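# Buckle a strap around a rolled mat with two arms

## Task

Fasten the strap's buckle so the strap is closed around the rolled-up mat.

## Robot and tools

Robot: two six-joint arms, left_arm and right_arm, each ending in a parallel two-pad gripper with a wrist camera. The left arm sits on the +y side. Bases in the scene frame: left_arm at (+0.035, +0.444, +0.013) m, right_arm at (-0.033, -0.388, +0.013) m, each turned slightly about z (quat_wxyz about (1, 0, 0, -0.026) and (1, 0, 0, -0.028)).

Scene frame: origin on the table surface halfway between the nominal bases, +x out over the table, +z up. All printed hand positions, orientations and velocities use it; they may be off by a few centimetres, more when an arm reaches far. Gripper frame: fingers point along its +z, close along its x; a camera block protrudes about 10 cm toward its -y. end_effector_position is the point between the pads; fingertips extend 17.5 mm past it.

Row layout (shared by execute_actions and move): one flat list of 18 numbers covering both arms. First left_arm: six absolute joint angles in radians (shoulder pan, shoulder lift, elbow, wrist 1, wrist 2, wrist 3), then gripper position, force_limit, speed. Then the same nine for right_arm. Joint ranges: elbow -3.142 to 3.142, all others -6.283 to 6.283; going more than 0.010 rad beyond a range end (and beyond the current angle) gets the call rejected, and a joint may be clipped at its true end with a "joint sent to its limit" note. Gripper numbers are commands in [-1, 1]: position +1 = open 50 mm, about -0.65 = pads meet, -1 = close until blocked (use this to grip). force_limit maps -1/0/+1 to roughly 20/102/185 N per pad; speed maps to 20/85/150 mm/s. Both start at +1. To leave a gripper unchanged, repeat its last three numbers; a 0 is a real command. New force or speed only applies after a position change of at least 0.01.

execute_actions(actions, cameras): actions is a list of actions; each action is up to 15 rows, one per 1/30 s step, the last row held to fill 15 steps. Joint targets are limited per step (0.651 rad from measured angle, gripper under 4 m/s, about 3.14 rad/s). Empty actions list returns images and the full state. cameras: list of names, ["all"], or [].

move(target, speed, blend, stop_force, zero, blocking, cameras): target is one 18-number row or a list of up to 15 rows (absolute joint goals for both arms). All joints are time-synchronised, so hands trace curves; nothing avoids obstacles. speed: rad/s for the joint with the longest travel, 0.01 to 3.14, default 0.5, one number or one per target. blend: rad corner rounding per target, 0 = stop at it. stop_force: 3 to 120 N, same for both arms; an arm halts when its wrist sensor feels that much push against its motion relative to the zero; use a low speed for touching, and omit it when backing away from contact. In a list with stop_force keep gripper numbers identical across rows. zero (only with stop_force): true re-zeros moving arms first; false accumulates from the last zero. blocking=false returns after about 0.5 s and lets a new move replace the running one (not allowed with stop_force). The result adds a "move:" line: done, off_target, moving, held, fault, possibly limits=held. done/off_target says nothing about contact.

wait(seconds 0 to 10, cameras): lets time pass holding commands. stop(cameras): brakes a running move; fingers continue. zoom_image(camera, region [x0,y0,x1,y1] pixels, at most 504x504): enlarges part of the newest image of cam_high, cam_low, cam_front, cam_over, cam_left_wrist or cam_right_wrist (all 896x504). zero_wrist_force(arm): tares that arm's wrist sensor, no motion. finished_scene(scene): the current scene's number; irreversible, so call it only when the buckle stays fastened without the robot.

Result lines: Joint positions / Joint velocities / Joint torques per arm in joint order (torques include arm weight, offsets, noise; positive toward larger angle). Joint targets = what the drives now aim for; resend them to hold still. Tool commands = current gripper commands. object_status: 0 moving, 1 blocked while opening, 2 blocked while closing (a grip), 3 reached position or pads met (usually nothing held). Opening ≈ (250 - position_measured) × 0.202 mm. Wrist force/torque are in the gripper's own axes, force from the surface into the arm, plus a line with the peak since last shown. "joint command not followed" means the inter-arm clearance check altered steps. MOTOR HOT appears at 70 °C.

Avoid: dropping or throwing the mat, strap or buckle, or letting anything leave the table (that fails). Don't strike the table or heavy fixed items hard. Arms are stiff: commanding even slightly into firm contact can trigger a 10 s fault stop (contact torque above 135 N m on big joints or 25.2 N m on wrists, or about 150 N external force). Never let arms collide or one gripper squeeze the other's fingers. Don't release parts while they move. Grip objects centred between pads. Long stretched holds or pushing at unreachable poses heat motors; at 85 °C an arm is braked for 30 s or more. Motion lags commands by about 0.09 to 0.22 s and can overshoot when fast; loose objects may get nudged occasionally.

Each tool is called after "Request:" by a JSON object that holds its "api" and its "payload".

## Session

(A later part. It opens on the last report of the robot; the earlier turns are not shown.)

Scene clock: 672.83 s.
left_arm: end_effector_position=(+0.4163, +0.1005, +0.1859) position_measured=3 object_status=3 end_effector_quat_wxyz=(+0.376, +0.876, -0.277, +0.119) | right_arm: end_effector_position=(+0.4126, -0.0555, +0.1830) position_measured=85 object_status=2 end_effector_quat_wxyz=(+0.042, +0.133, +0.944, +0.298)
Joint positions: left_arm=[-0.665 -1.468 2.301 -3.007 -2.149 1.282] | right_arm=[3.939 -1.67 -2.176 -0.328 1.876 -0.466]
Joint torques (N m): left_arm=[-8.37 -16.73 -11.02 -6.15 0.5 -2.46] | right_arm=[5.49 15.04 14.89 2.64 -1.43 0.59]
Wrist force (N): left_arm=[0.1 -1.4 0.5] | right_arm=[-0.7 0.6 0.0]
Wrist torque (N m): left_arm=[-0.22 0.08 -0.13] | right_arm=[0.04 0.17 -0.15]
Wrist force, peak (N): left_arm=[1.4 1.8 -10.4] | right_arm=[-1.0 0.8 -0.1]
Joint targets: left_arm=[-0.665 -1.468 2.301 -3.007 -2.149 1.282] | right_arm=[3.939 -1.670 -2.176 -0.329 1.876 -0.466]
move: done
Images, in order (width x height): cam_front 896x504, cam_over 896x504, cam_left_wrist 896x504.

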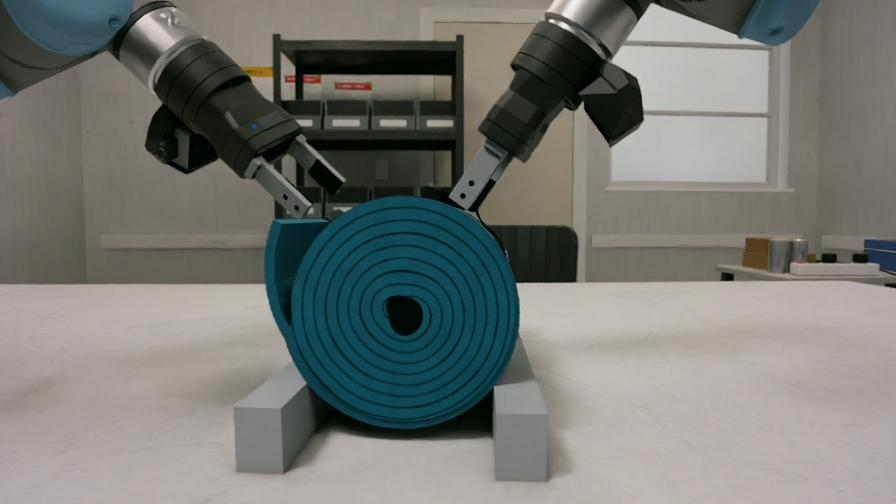

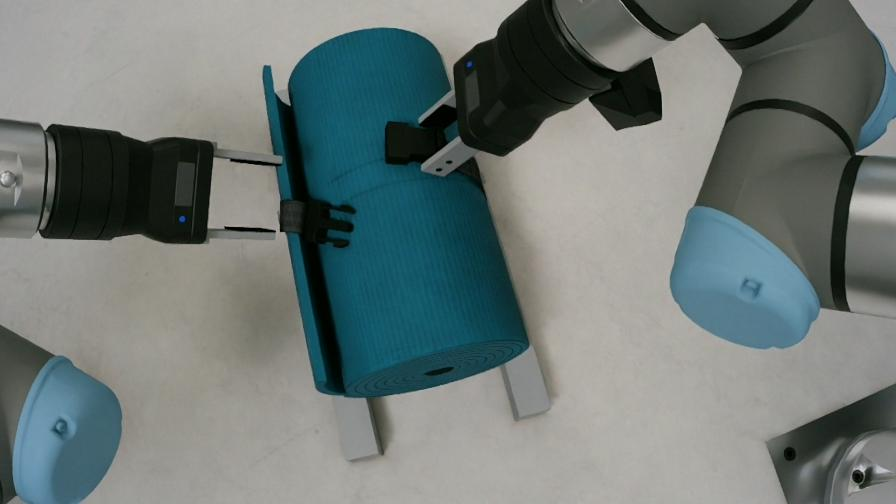

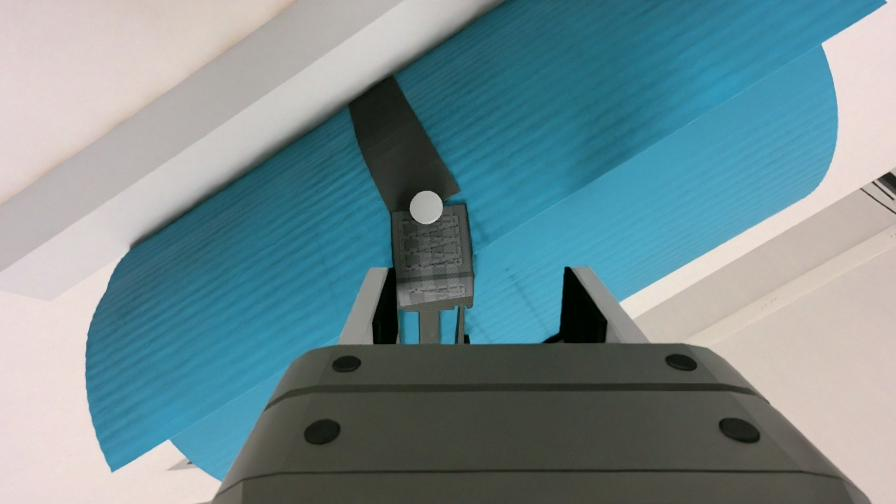

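Request:
{"api": "move", "payload": {"target": [-0.9557,-1.7214,2.3163,-2.7105,-1.6642,1.0677,1,1,1,3.9386,-1.6702,-2.1757,-0.3285,1.8757,-0.4663,-1,-0.7,-1], "speed": 0.3, "cameras": ["cam_front", "cam_left_wrist", "cam_over"]}}

Request:
{"api": "zoom_image", "payload": {"camera": "cam_left_wrist", "region": [380, 190, 580, 350]}}

Request:
{"api": "zoom_image", "payload": {"camera": "cam_front", "region": [240, 120, 420, 280]}}

Scene clock: 693.77 s.
left_arm: end_effector_position=(+0.3838, +0.0960, +0.2066) position_measured=3 object_status=3 end_effector_quat_wxyz=(+0.217, +0.928, -0.252, +0.165) | right_arm: end_effector_position=(+0.4126, -0.0555, +0.1830) position_measured=85 object_status=2 end_effector_quat_wxyz=(+0.042, +0.133, +0.944, +0.298)
Joint positions: left_arm=[-0.956 -1.721 2.316 -2.711 -1.664 1.068] | right_arm=[3.939 -1.67 -2.176 -0.329 1.876 -0.466]
Joint torques (N m): left_arm=[5.14 -12.97 -23.15 -5.7 0.15 2.18] | right_arm=[4.96 14.55 15.34 2.77 -1.55 0.57]
Wrist force (N): left_arm=[0.1 -0.4 0.2] | right_arm=[-0.8 0.5 0.0]
Wrist torque (N m): left_arm=[-0.07 0.01 -0.05] | right_arm=[0.02 0.18 -0.16]
Wrist force, peak (N): left_arm=[-0.1 -2.3 0.6] | right_arm=[-1.1 0.8 0.0]
Joint targets: left_arm=[-0.956 -1.721 2.316 -2.711 -1.664 1.068] | right_arm=[3.939 -1.670 -2.176 -0.329 1.876 -0.466]
move: done
Images, in order (width x height): cam_front 896x504, cam_over 896x504, cam_left_wrist 896x504.

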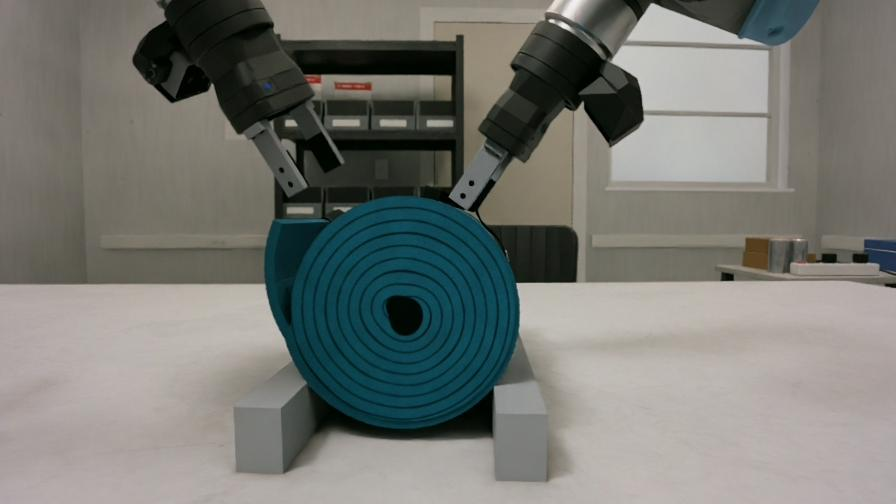

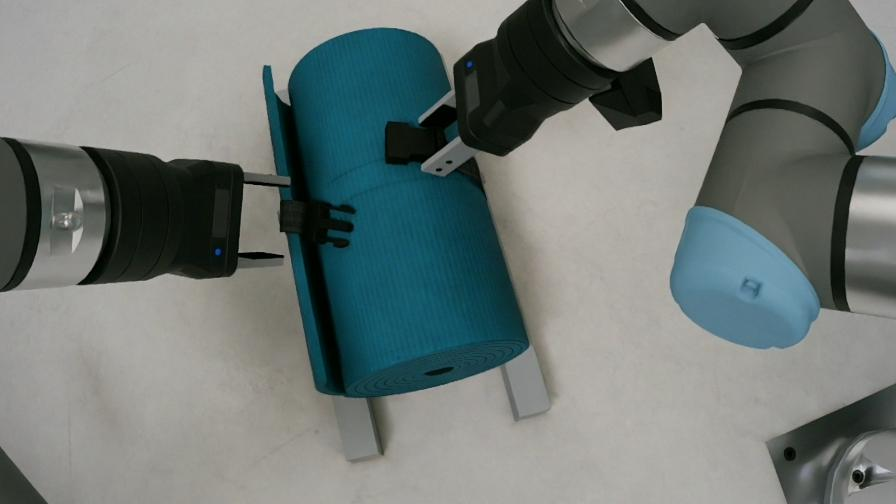

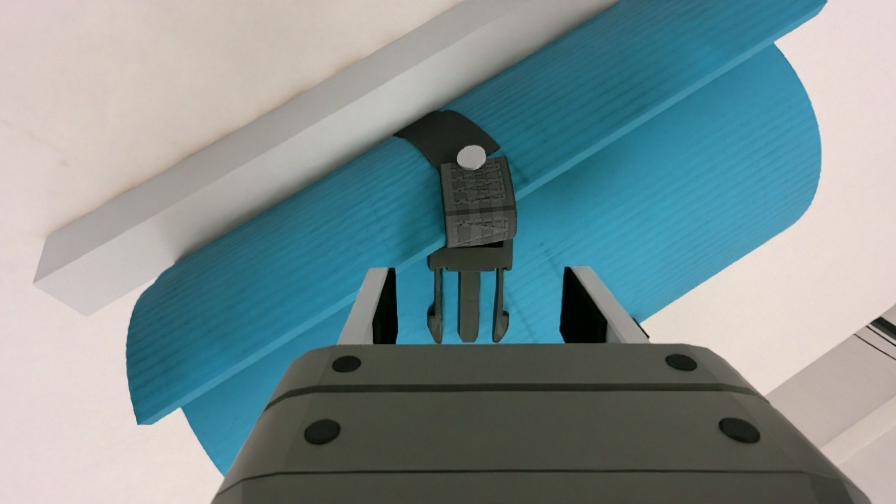

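Scaled by 2.520.

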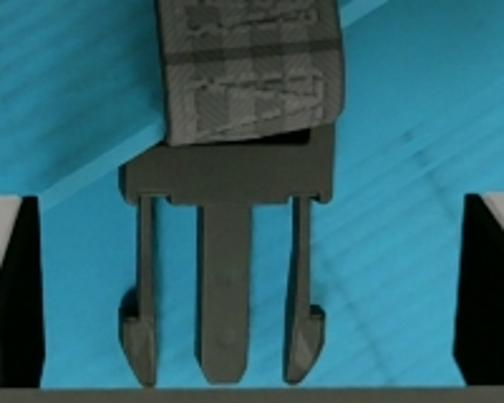

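Scaled by 2.800.

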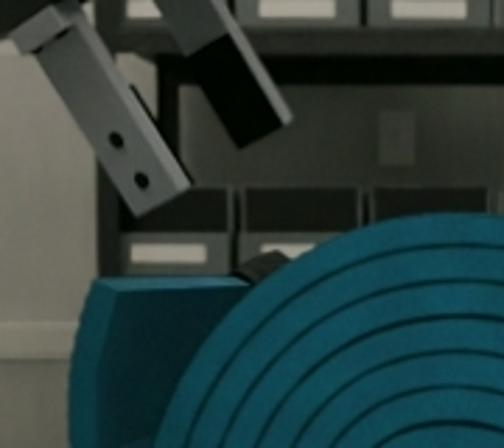

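Request:
{"api": "move", "payload": {"target": [-0.7552,-1.5966,2.2167,-2.6267,-2.0134,0.7439,1,1,1,3.9386,-1.6702,-2.1757,-0.3285,1.8757,-0.4663,-1,-0.7,-1], "speed": 0.3, "cameras": ["cam_front", "cam_left_wrist", "cam_over"]}}

Request:
{"api": "zoom_image", "payload": {"camera": "cam_left_wrist", "region": [360, 150, 600, 350]}}

Request:
{"api": "zoom_image", "payload": {"camera": "cam_front", "region": [240, 120, 420, 280]}}

Scene clock: 737.83 s.
left_arm: end_effector_position=(+0.3955, +0.0998, +0.2019) position_measured=3 object_status=3 end_effector_quat_wxyz=(+0.300, +0.953, -0.038, -0.012) | right_arm: end_effector_position=(+0.4126, -0.0555, +0.1830) position_measured=85 object_status=2 end_effector_quat_wxyz=(+0.042, +0.133, +0.944, +0.298)
Joint positions: left_arm=[-0.755 -1.597 2.217 -2.627 -2.013 0.744] | right_arm=[3.939 -1.67 -2.176 -0.329 1.876 -0.466]
Joint torques (N m): left_arm=[-3.5 -30.41 -15.08 -6.1 -1.09 1.03] | right_arm=[4.95 15.18 15.19 2.79 -1.51 0.61]
Wrist force (N): left_arm=[-0.3 -1.2 0.9] | right_arm=[-0.9 0.7 -0.1]
Wrist torque (N m): left_arm=[-0.16 0.10 -0.20] | right_arm=[0.04 0.20 -0.15]
Wrist force, peak (N): left_arm=[0.3 -1.7 0.8] | right_arm=[-1.1 0.7 -0.1]
Joint targets: left_arm=[-0.755 -1.597 2.217 -2.627 -2.013 0.744] | right_arm=[3.939 -1.670 -2.176 -0.329 1.876 -0.466]
move: done
Images, in order (width x height): cam_front 896x504, cam_over 896x504, cam_left_wrist 896x504.

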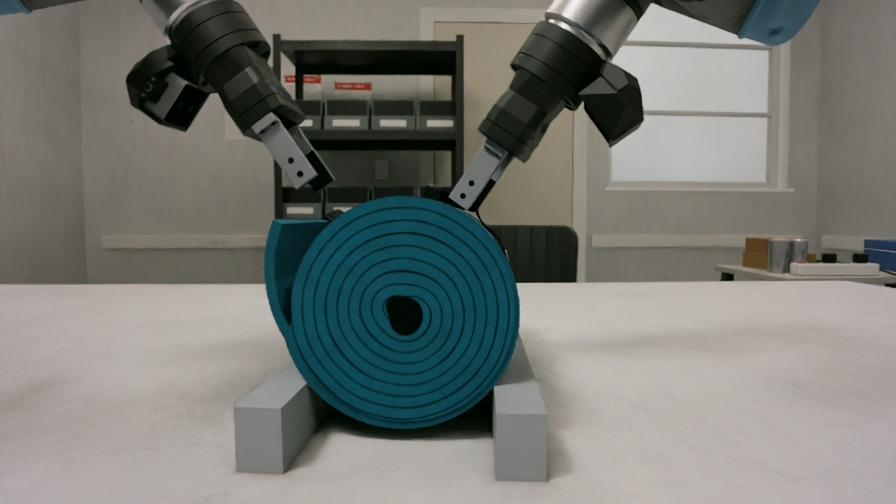

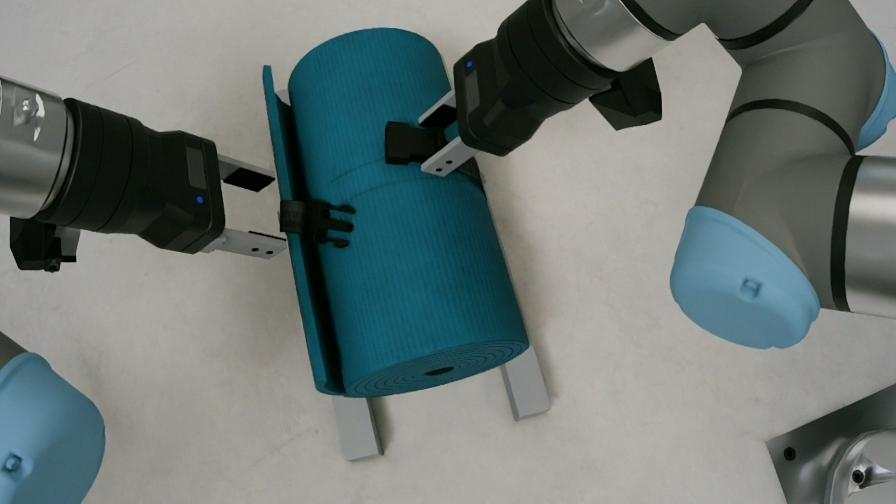

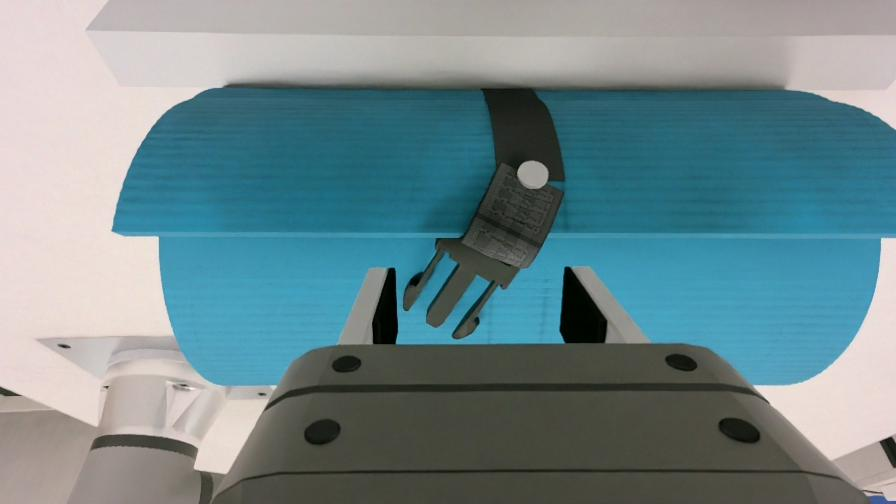

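Scaled by 2.100.

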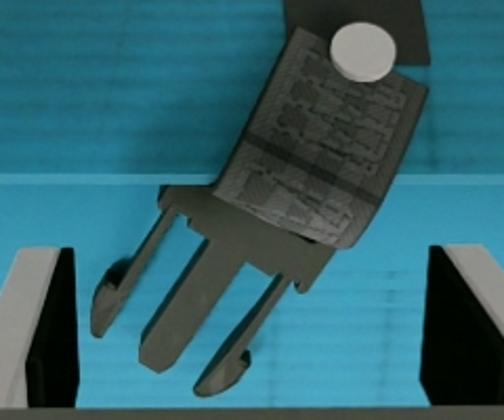

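Scaled by 2.800.

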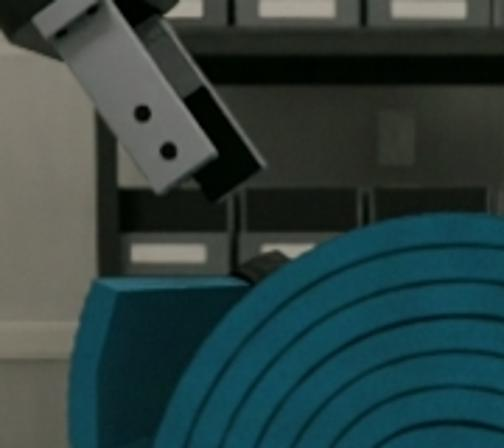

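Request:
{"api": "move", "payload": {"target": [-0.8077,-1.4701,2.2309,-2.7891,-1.9908,0.8663,1,1,1,3.9386,-1.6702,-2.1757,-0.3285,1.8757,-0.4663,-1,-0.7,-1], "speed": 0.15, "stop_force": 10, "cameras": ["cam_front", "cam_left_wrist", "cam_over"]}}

Request:
{"api": "zoom_image", "payload": {"camera": "cam_left_wrist", "region": [360, 150, 600, 350]}}

Request:
{"api": "zoom_image", "payload": {"camera": "cam_front", "region": [240, 120, 420, 280]}}

Request:
{"api": "zoom_image", "payload": {"camera": "cam_over", "region": [220, 110, 420, 290]}}

Scene clock: 786.43 s.
left_arm: end_effector_position=(+0.3966, +0.0788, +0.1755) position_measured=3 object_status=3 end_effector_quat_wxyz=(+0.301, +0.949, -0.090, +0.005) | right_arm: end_effector_position=(+0.4126, -0.0555, +0.1830) position_measured=85 object_status=2 end_effector_quat_wxyz=(+0.042, +0.133, +0.944, +0.298)
Joint positions: left_arm=[-0.788 -1.517 2.226 -2.729 -1.999 0.821] | right_arm=[3.939 -1.67 -2.176 -0.329 1.876 -0.466]
Joint torques (N m): left_arm=[-6.75 -14.69 -26.53 -5.58 -2.26 2.47] | right_arm=[4.53 15.51 15.08 2.73 -1.49 0.73]
Wrist force (N): left_arm=[0.5 0.6 -1.7] | right_arm=[-1.0 0.4 -0.1]
Wrist torque (N m): left_arm=[-0.12 0.02 -0.12] | right_arm=[0.03 0.20 -0.15]
Wrist force, peak (N): left_arm=[0.0 9.8 -16.1] | right_arm=[-0.9 0.8 0.1]
Joint targets: left_arm=[-0.788 -1.517 2.226 -2.729 -1.999 0.821] | right_arm=[3.939 -1.670 -2.176 -0.329 1.876 -0.466]
move: contact (left_arm); left_arm: the wrist 1 is farthest, 0.060 rad from its target
Images, in order (width x height): cam_front 896x504, cam_over 896x504, cam_left_wrist 896x504.

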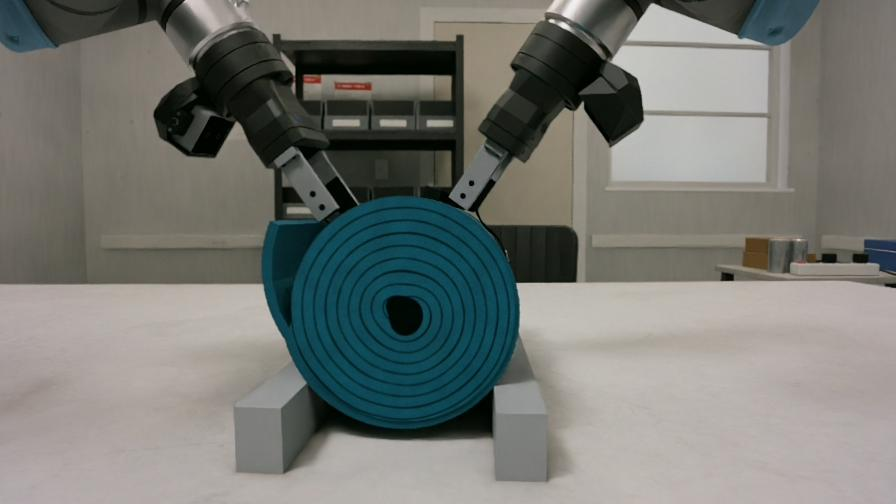

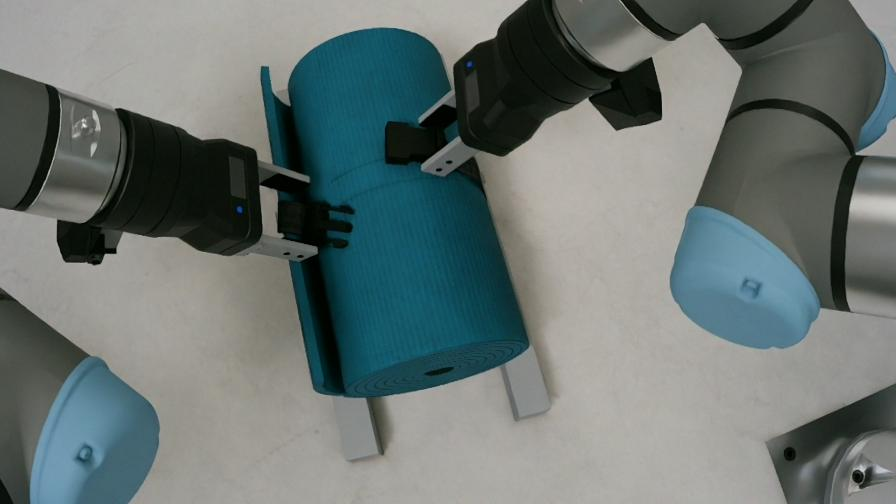

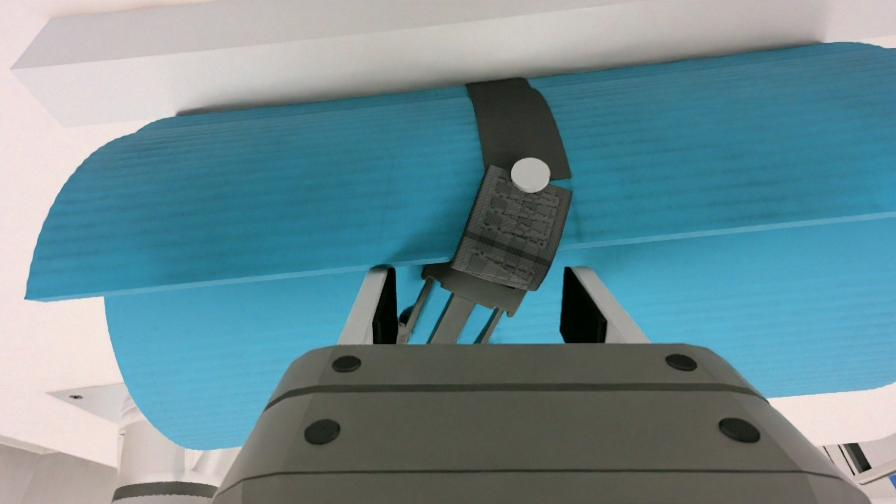

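Scaled by 2.100.

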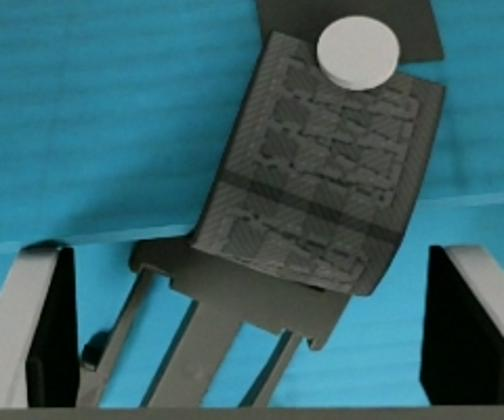

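Scaled by 2.800.

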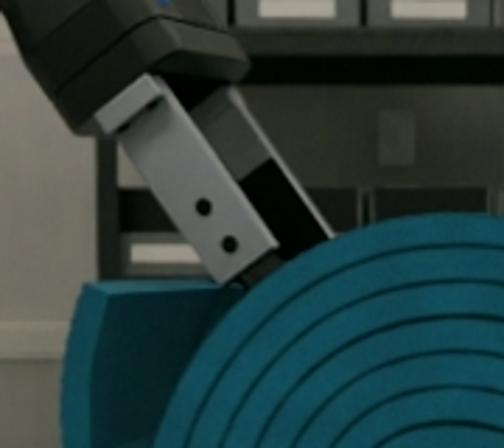

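Scaled by 2.520.

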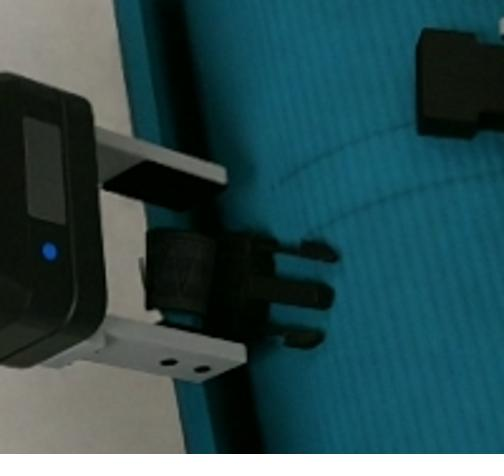

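Request:
{"api": "move", "payload": {"target": [-0.8227,-1.4712,2.2269,-2.79,-1.9841,0.8517,1,1,1,3.9386,-1.6702,-2.1757,-0.3285,1.8757,-0.4663,-1,-0.7,-1], "speed": 0.1, "stop_force": 10, "cameras": ["cam_front", "cam_left_wrist", "cam_over"]}}

Request:
{"api": "zoom_image", "payload": {"camera": "cam_left_wrist", "region": [360, 150, 600, 350]}}

Request:
{"api": "zoom_image", "payload": {"camera": "cam_over", "region": [220, 110, 420, 290]}}

Scene clock: 806.30 s.
left_arm: end_effector_position=(+0.3963, +0.0766, +0.1740) position_measured=3 object_status=3 end_effector_quat_wxyz=(+0.301, +0.949, -0.094, +0.006) | right_arm: end_effector_position=(+0.4126, -0.0555, +0.1830) position_measured=85 object_status=2 end_effector_quat_wxyz=(+0.042, +0.133, +0.944, +0.298)
Joint positions: left_arm=[-0.792 -1.512 2.226 -2.736 -1.998 0.825] | right_arm=[3.939 -1.67 -2.176 -0.328 1.876 -0.466]
Joint torques (N m): left_arm=[-6.98 -8.21 -11.06 -3.53 -0.59 2.77] | right_arm=[4.94 15.06 15.48 2.8 -1.4 0.67]
Wrist force (N): left_arm=[-0.3 8.8 -13.7] | right_arm=[-0.9 0.5 0.2]
Wrist torque (N m): left_arm=[0.02 -0.34 -0.33] | right_arm=[0.04 0.20 -0.16]
Wrist force, peak (N): left_arm=[-0.6 17.0 -24.2] | right_arm=[-1.1 0.6 0.2]
Joint targets: left_arm=[-0.792 -1.512 2.226 -2.736 -1.998 0.825] | right_arm=[3.939 -1.670 -2.176 -0.329 1.876 -0.466]
move: contact (left_arm); left_arm: the wrist 1 is farthest, 0.054 rad from its target
Images, in order (width x height): cam_front 896x504, cam_over 896x504, cam_left_wrist 896x504.

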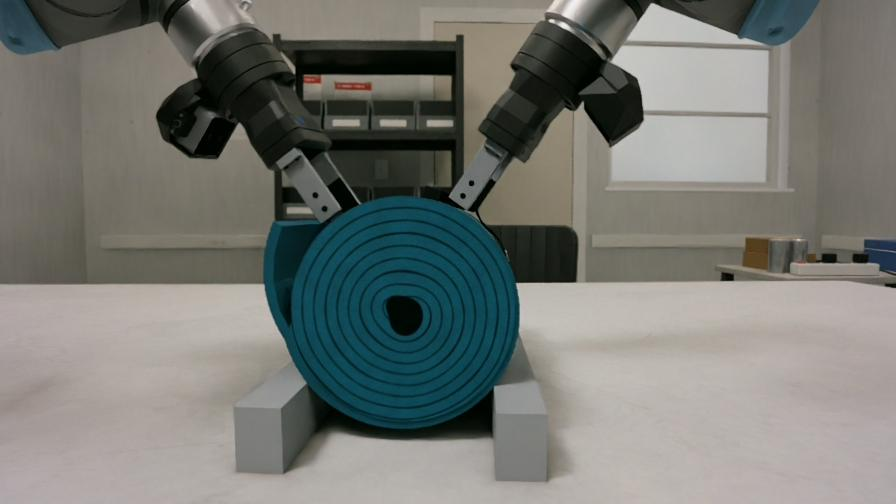

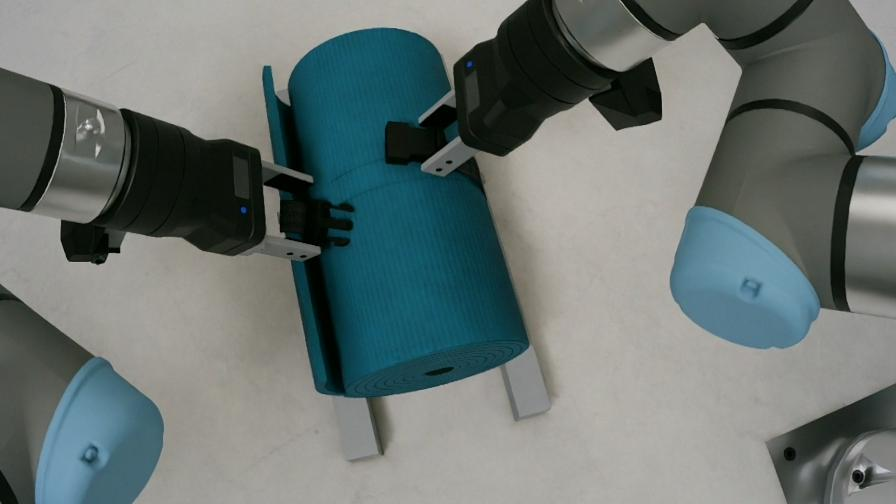

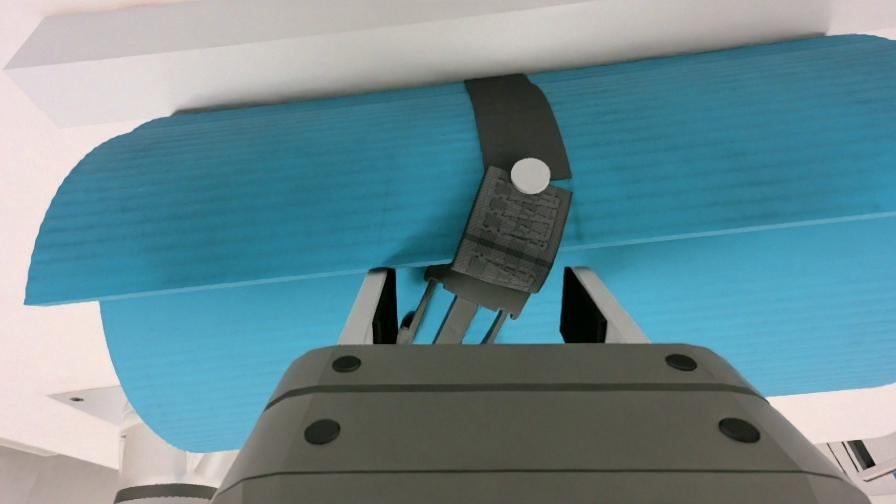

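Scaled by 2.100.

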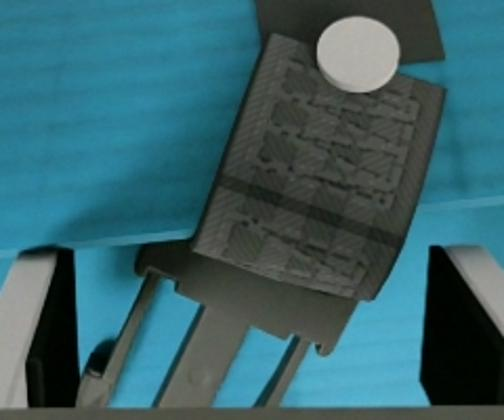

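Scaled by 2.520.

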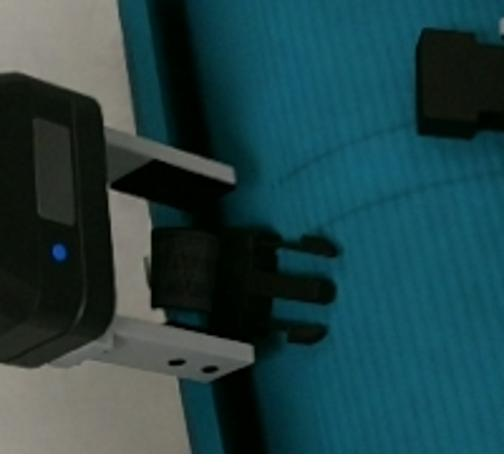

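Request:
{"api": "move", "payload": {"target": [[-0.8227,-1.5028,2.2072,-2.7386,-1.9841,0.8517,1,1,1,3.9386,-1.6702,-2.1757,-0.3285,1.8757,-0.4663,-1,-0.7,-1],[-0.8227,-1.4797,2.2219,-2.7765,-1.9841,0.8517,1,1,1,3.9386,-1.6702,-2.1757,-0.3285,1.8757,-0.4663,-1,-0.7,-1]], "speed": [0.15, 0.06], "stop_force": 12, "cameras": ["cam_front", "cam_left_wrist", "cam_over"]}}

Request:
{"api": "zoom_image", "payload": {"camera": "cam_left_wrist", "region": [360, 150, 600, 350]}}

Request:
{"api": "zoom_image", "payload": {"camera": "cam_over", "region": [220, 110, 420, 290]}}

Request:
{"api": "zoom_image", "payload": {"camera": "cam_front", "region": [240, 120, 420, 280]}}

Scene clock: 831.37 s.
left_arm: end_effector_position=(+0.3931, +0.0611, +0.1657) position_measured=3 object_status=3 end_effector_quat_wxyz=(+0.300, +0.946, -0.121, +0.014) | right_arm: end_effector_position=(+0.4126, -0.0555, +0.1830) position_measured=85 object_status=2 end_effector_quat_wxyz=(+0.042, +0.133, +0.944, +0.298)
Joint positions: left_arm=[-0.823 -1.48 2.222 -2.776 -1.984 0.852] | right_arm=[3.939 -1.67 -2.176 -0.328 1.876 -0.466]
Joint torques (N m): left_arm=[9.18 -35.56 -26.5 -1.16 -2.46 -0.73] | right_arm=[5.3 15.18 15.48 2.77 -1.44 0.64]
Wrist force (N): left_arm=[-0.5 -1.4 0.9] | right_arm=[-0.9 0.4 0.0]
Wrist torque (N m): left_arm=[-0.18 0.12 -0.10] | right_arm=[0.02 0.20 -0.15]
Wrist force, peak (N): left_arm=[-0.2 9.1 -14.0] | right_arm=[-1.1 0.7 -0.2]
Joint targets: left_arm=[-0.823 -1.480 2.222 -2.776 -1.984 0.852] | right_arm=[3.939 -1.670 -2.176 -0.329 1.876 -0.466]
move: done
Images, in order (width x height): cam_front 896x504, cam_over 896x504, cam_left_wrist 896x504.

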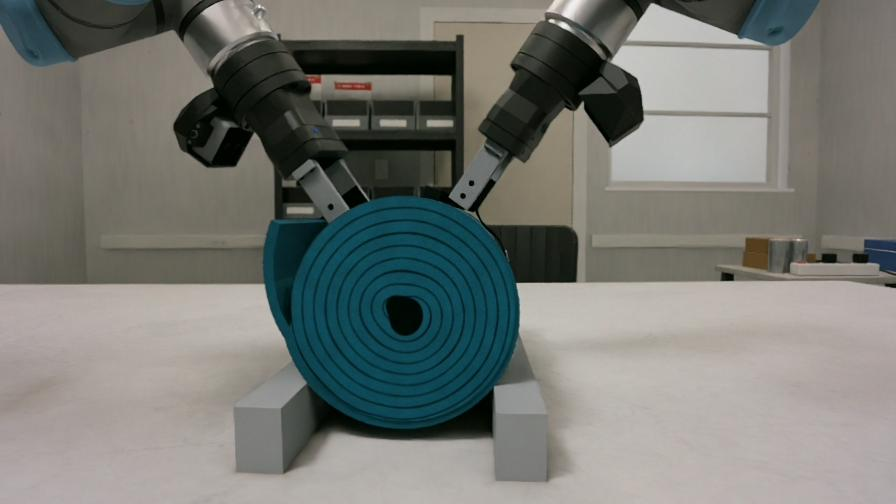

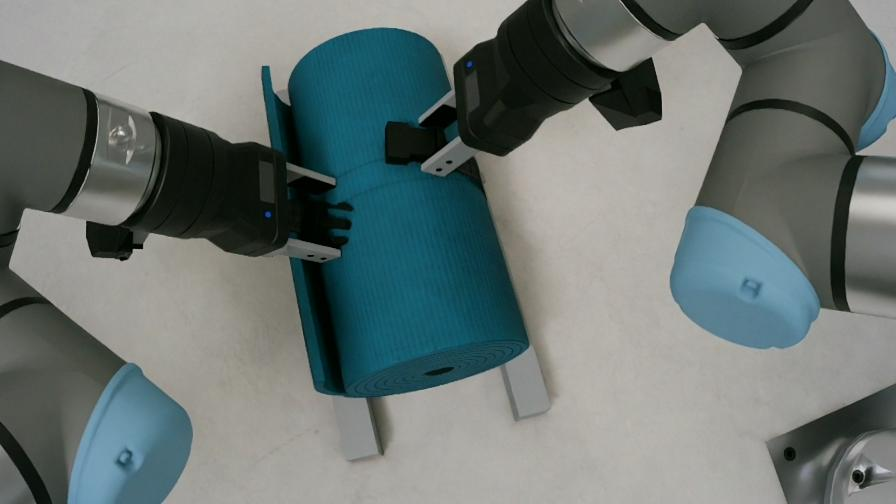

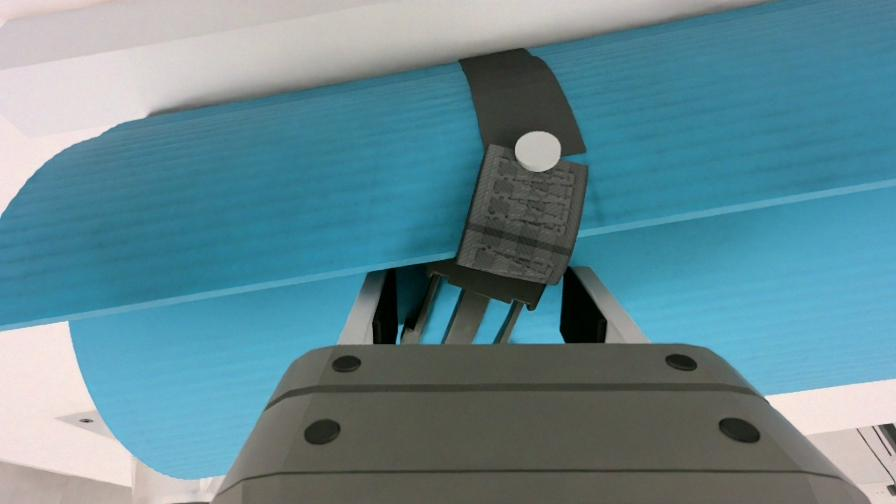

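Scaled by 2.100.

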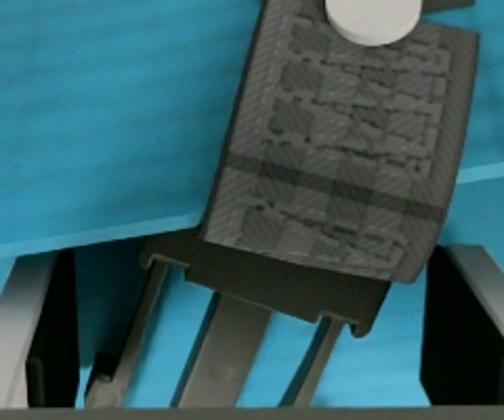

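Scaled by 2.520.

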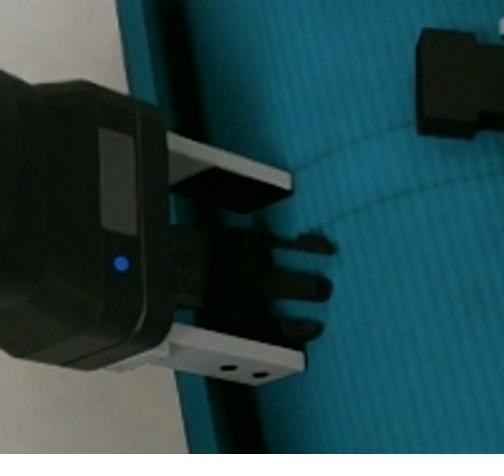

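Scaled by 2.800.

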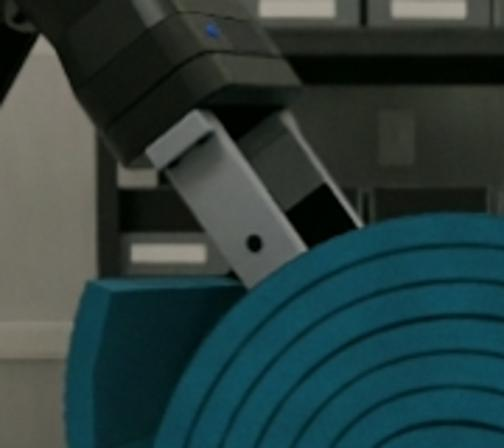

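Request:
{"api": "move", "payload": {"target": [-0.795,-1.48,2.1907,-2.7339,-1.9963,0.7043,1,1,1,3.9386,-1.6702,-2.1757,-0.3285,1.8757,-0.4663,-1,-0.7,-1], "speed": 0.08, "stop_force": 15, "cameras": ["cam_front", "cam_left_wrist", "cam_over"]}}

Request:
{"api": "zoom_image", "payload": {"camera": "cam_left_wrist", "region": [360, 150, 600, 350]}}

Request:
{"api": "zoom_image", "payload": {"camera": "cam_over", "region": [220, 110, 420, 290]}}

Request:
{"api": "zoom_image", "payload": {"camera": "cam_front", "region": [240, 120, 420, 280]}}

Scene clock: 863.67 s.
left_arm: end_effector_position=(+0.4051, +0.0650, +0.1739) position_measured=3 object_status=3 end_effector_quat_wxyz=(+0.300, +0.953, -0.038, -0.012) | right_arm: end_effector_position=(+0.4126, -0.0555, +0.1830) position_measured=85 object_status=2 end_effector_quat_wxyz=(+0.042, +0.133, +0.944, +0.298)
Joint positions: left_arm=[-0.795 -1.48 2.191 -2.734 -1.996 0.704] | right_arm=[3.939 -1.67 -2.176 -0.328 1.876 -0.466]
Joint torques (N m): left_arm=[-6.88 -34.39 -13.92 -6.08 0.81 2.48] | right_arm=[4.45 16 15.4 2.83 -1.48 0.64]
Wrist force (N): left_arm=[-0.5 -1.5 0.8] | right_arm=[-0.8 0.6 -0.1]
Wrist torque (N m): left_arm=[-0.20 0.13 -0.11] | right_arm=[0.04 0.18 -0.15]
Wrist force, peak (N): left_arm=[-0.7 -1.6 0.8] | right_arm=[-1.1 0.6 0.0]
Joint targets: left_arm=[-0.795 -1.480 2.191 -2.734 -1.996 0.704] | right_arm=[3.939 -1.670 -2.176 -0.329 1.876 -0.466]
move: done
Images, in order (width x height): cam_front 896x504, cam_over 896x504, cam_left_wrist 896x504.

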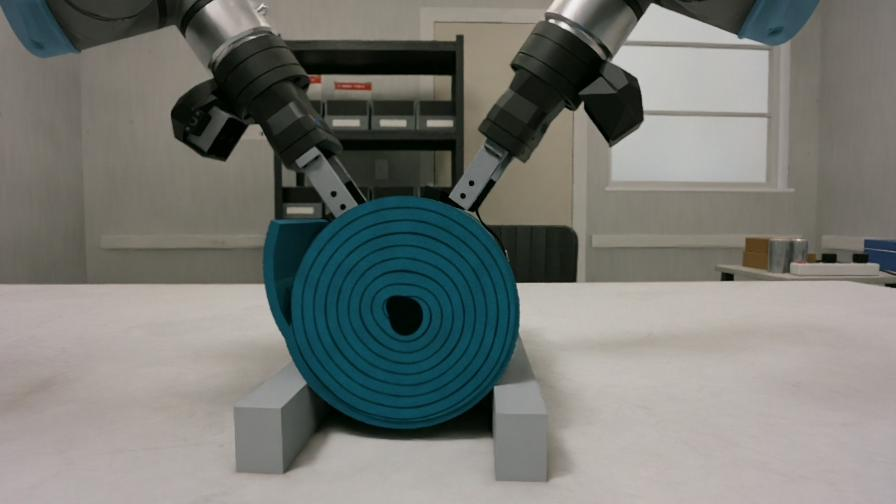

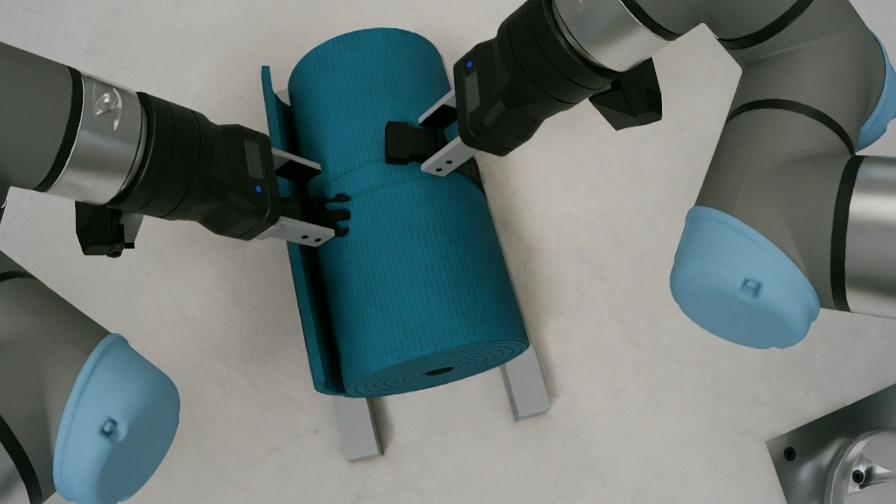

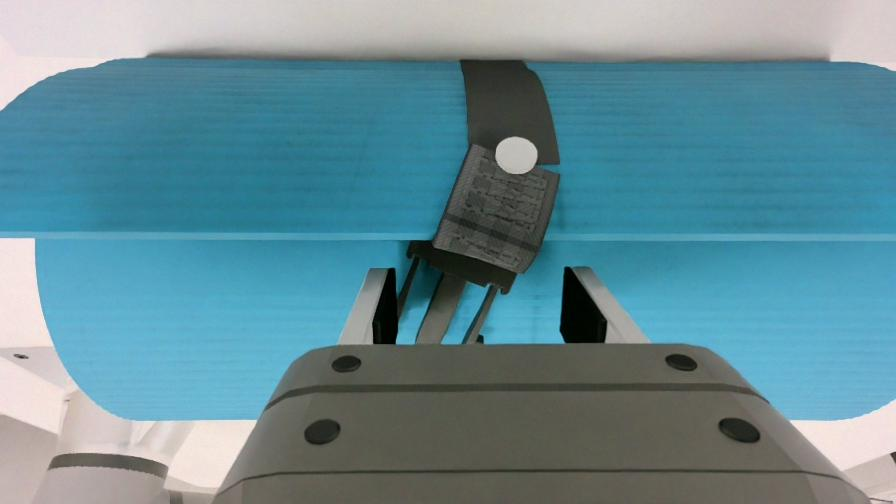

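Scaled by 2.100.

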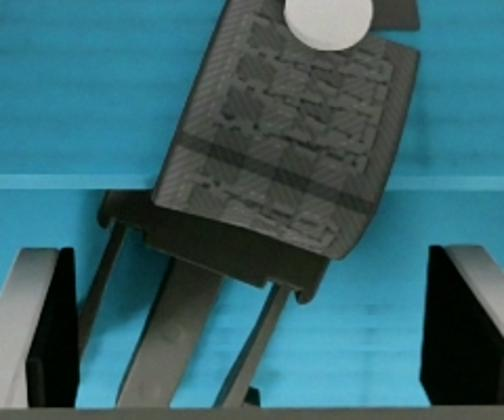

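Scaled by 2.520.

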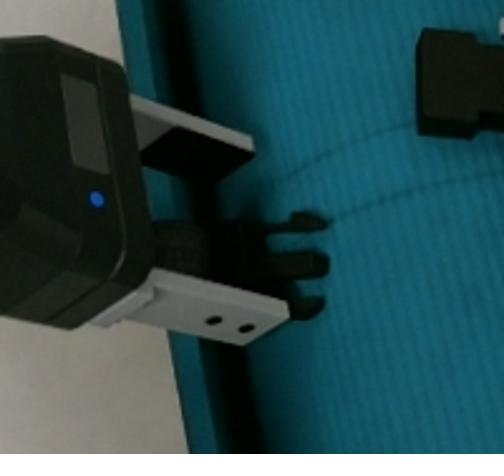

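Scaled by 2.800.

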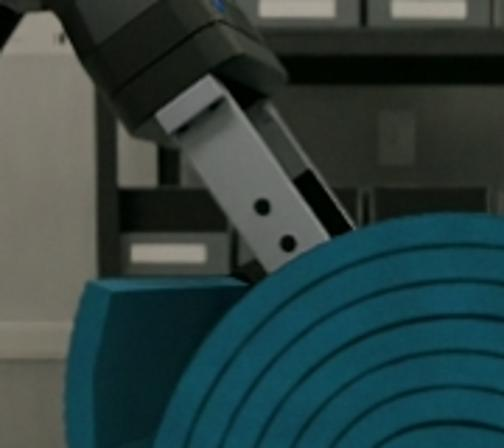

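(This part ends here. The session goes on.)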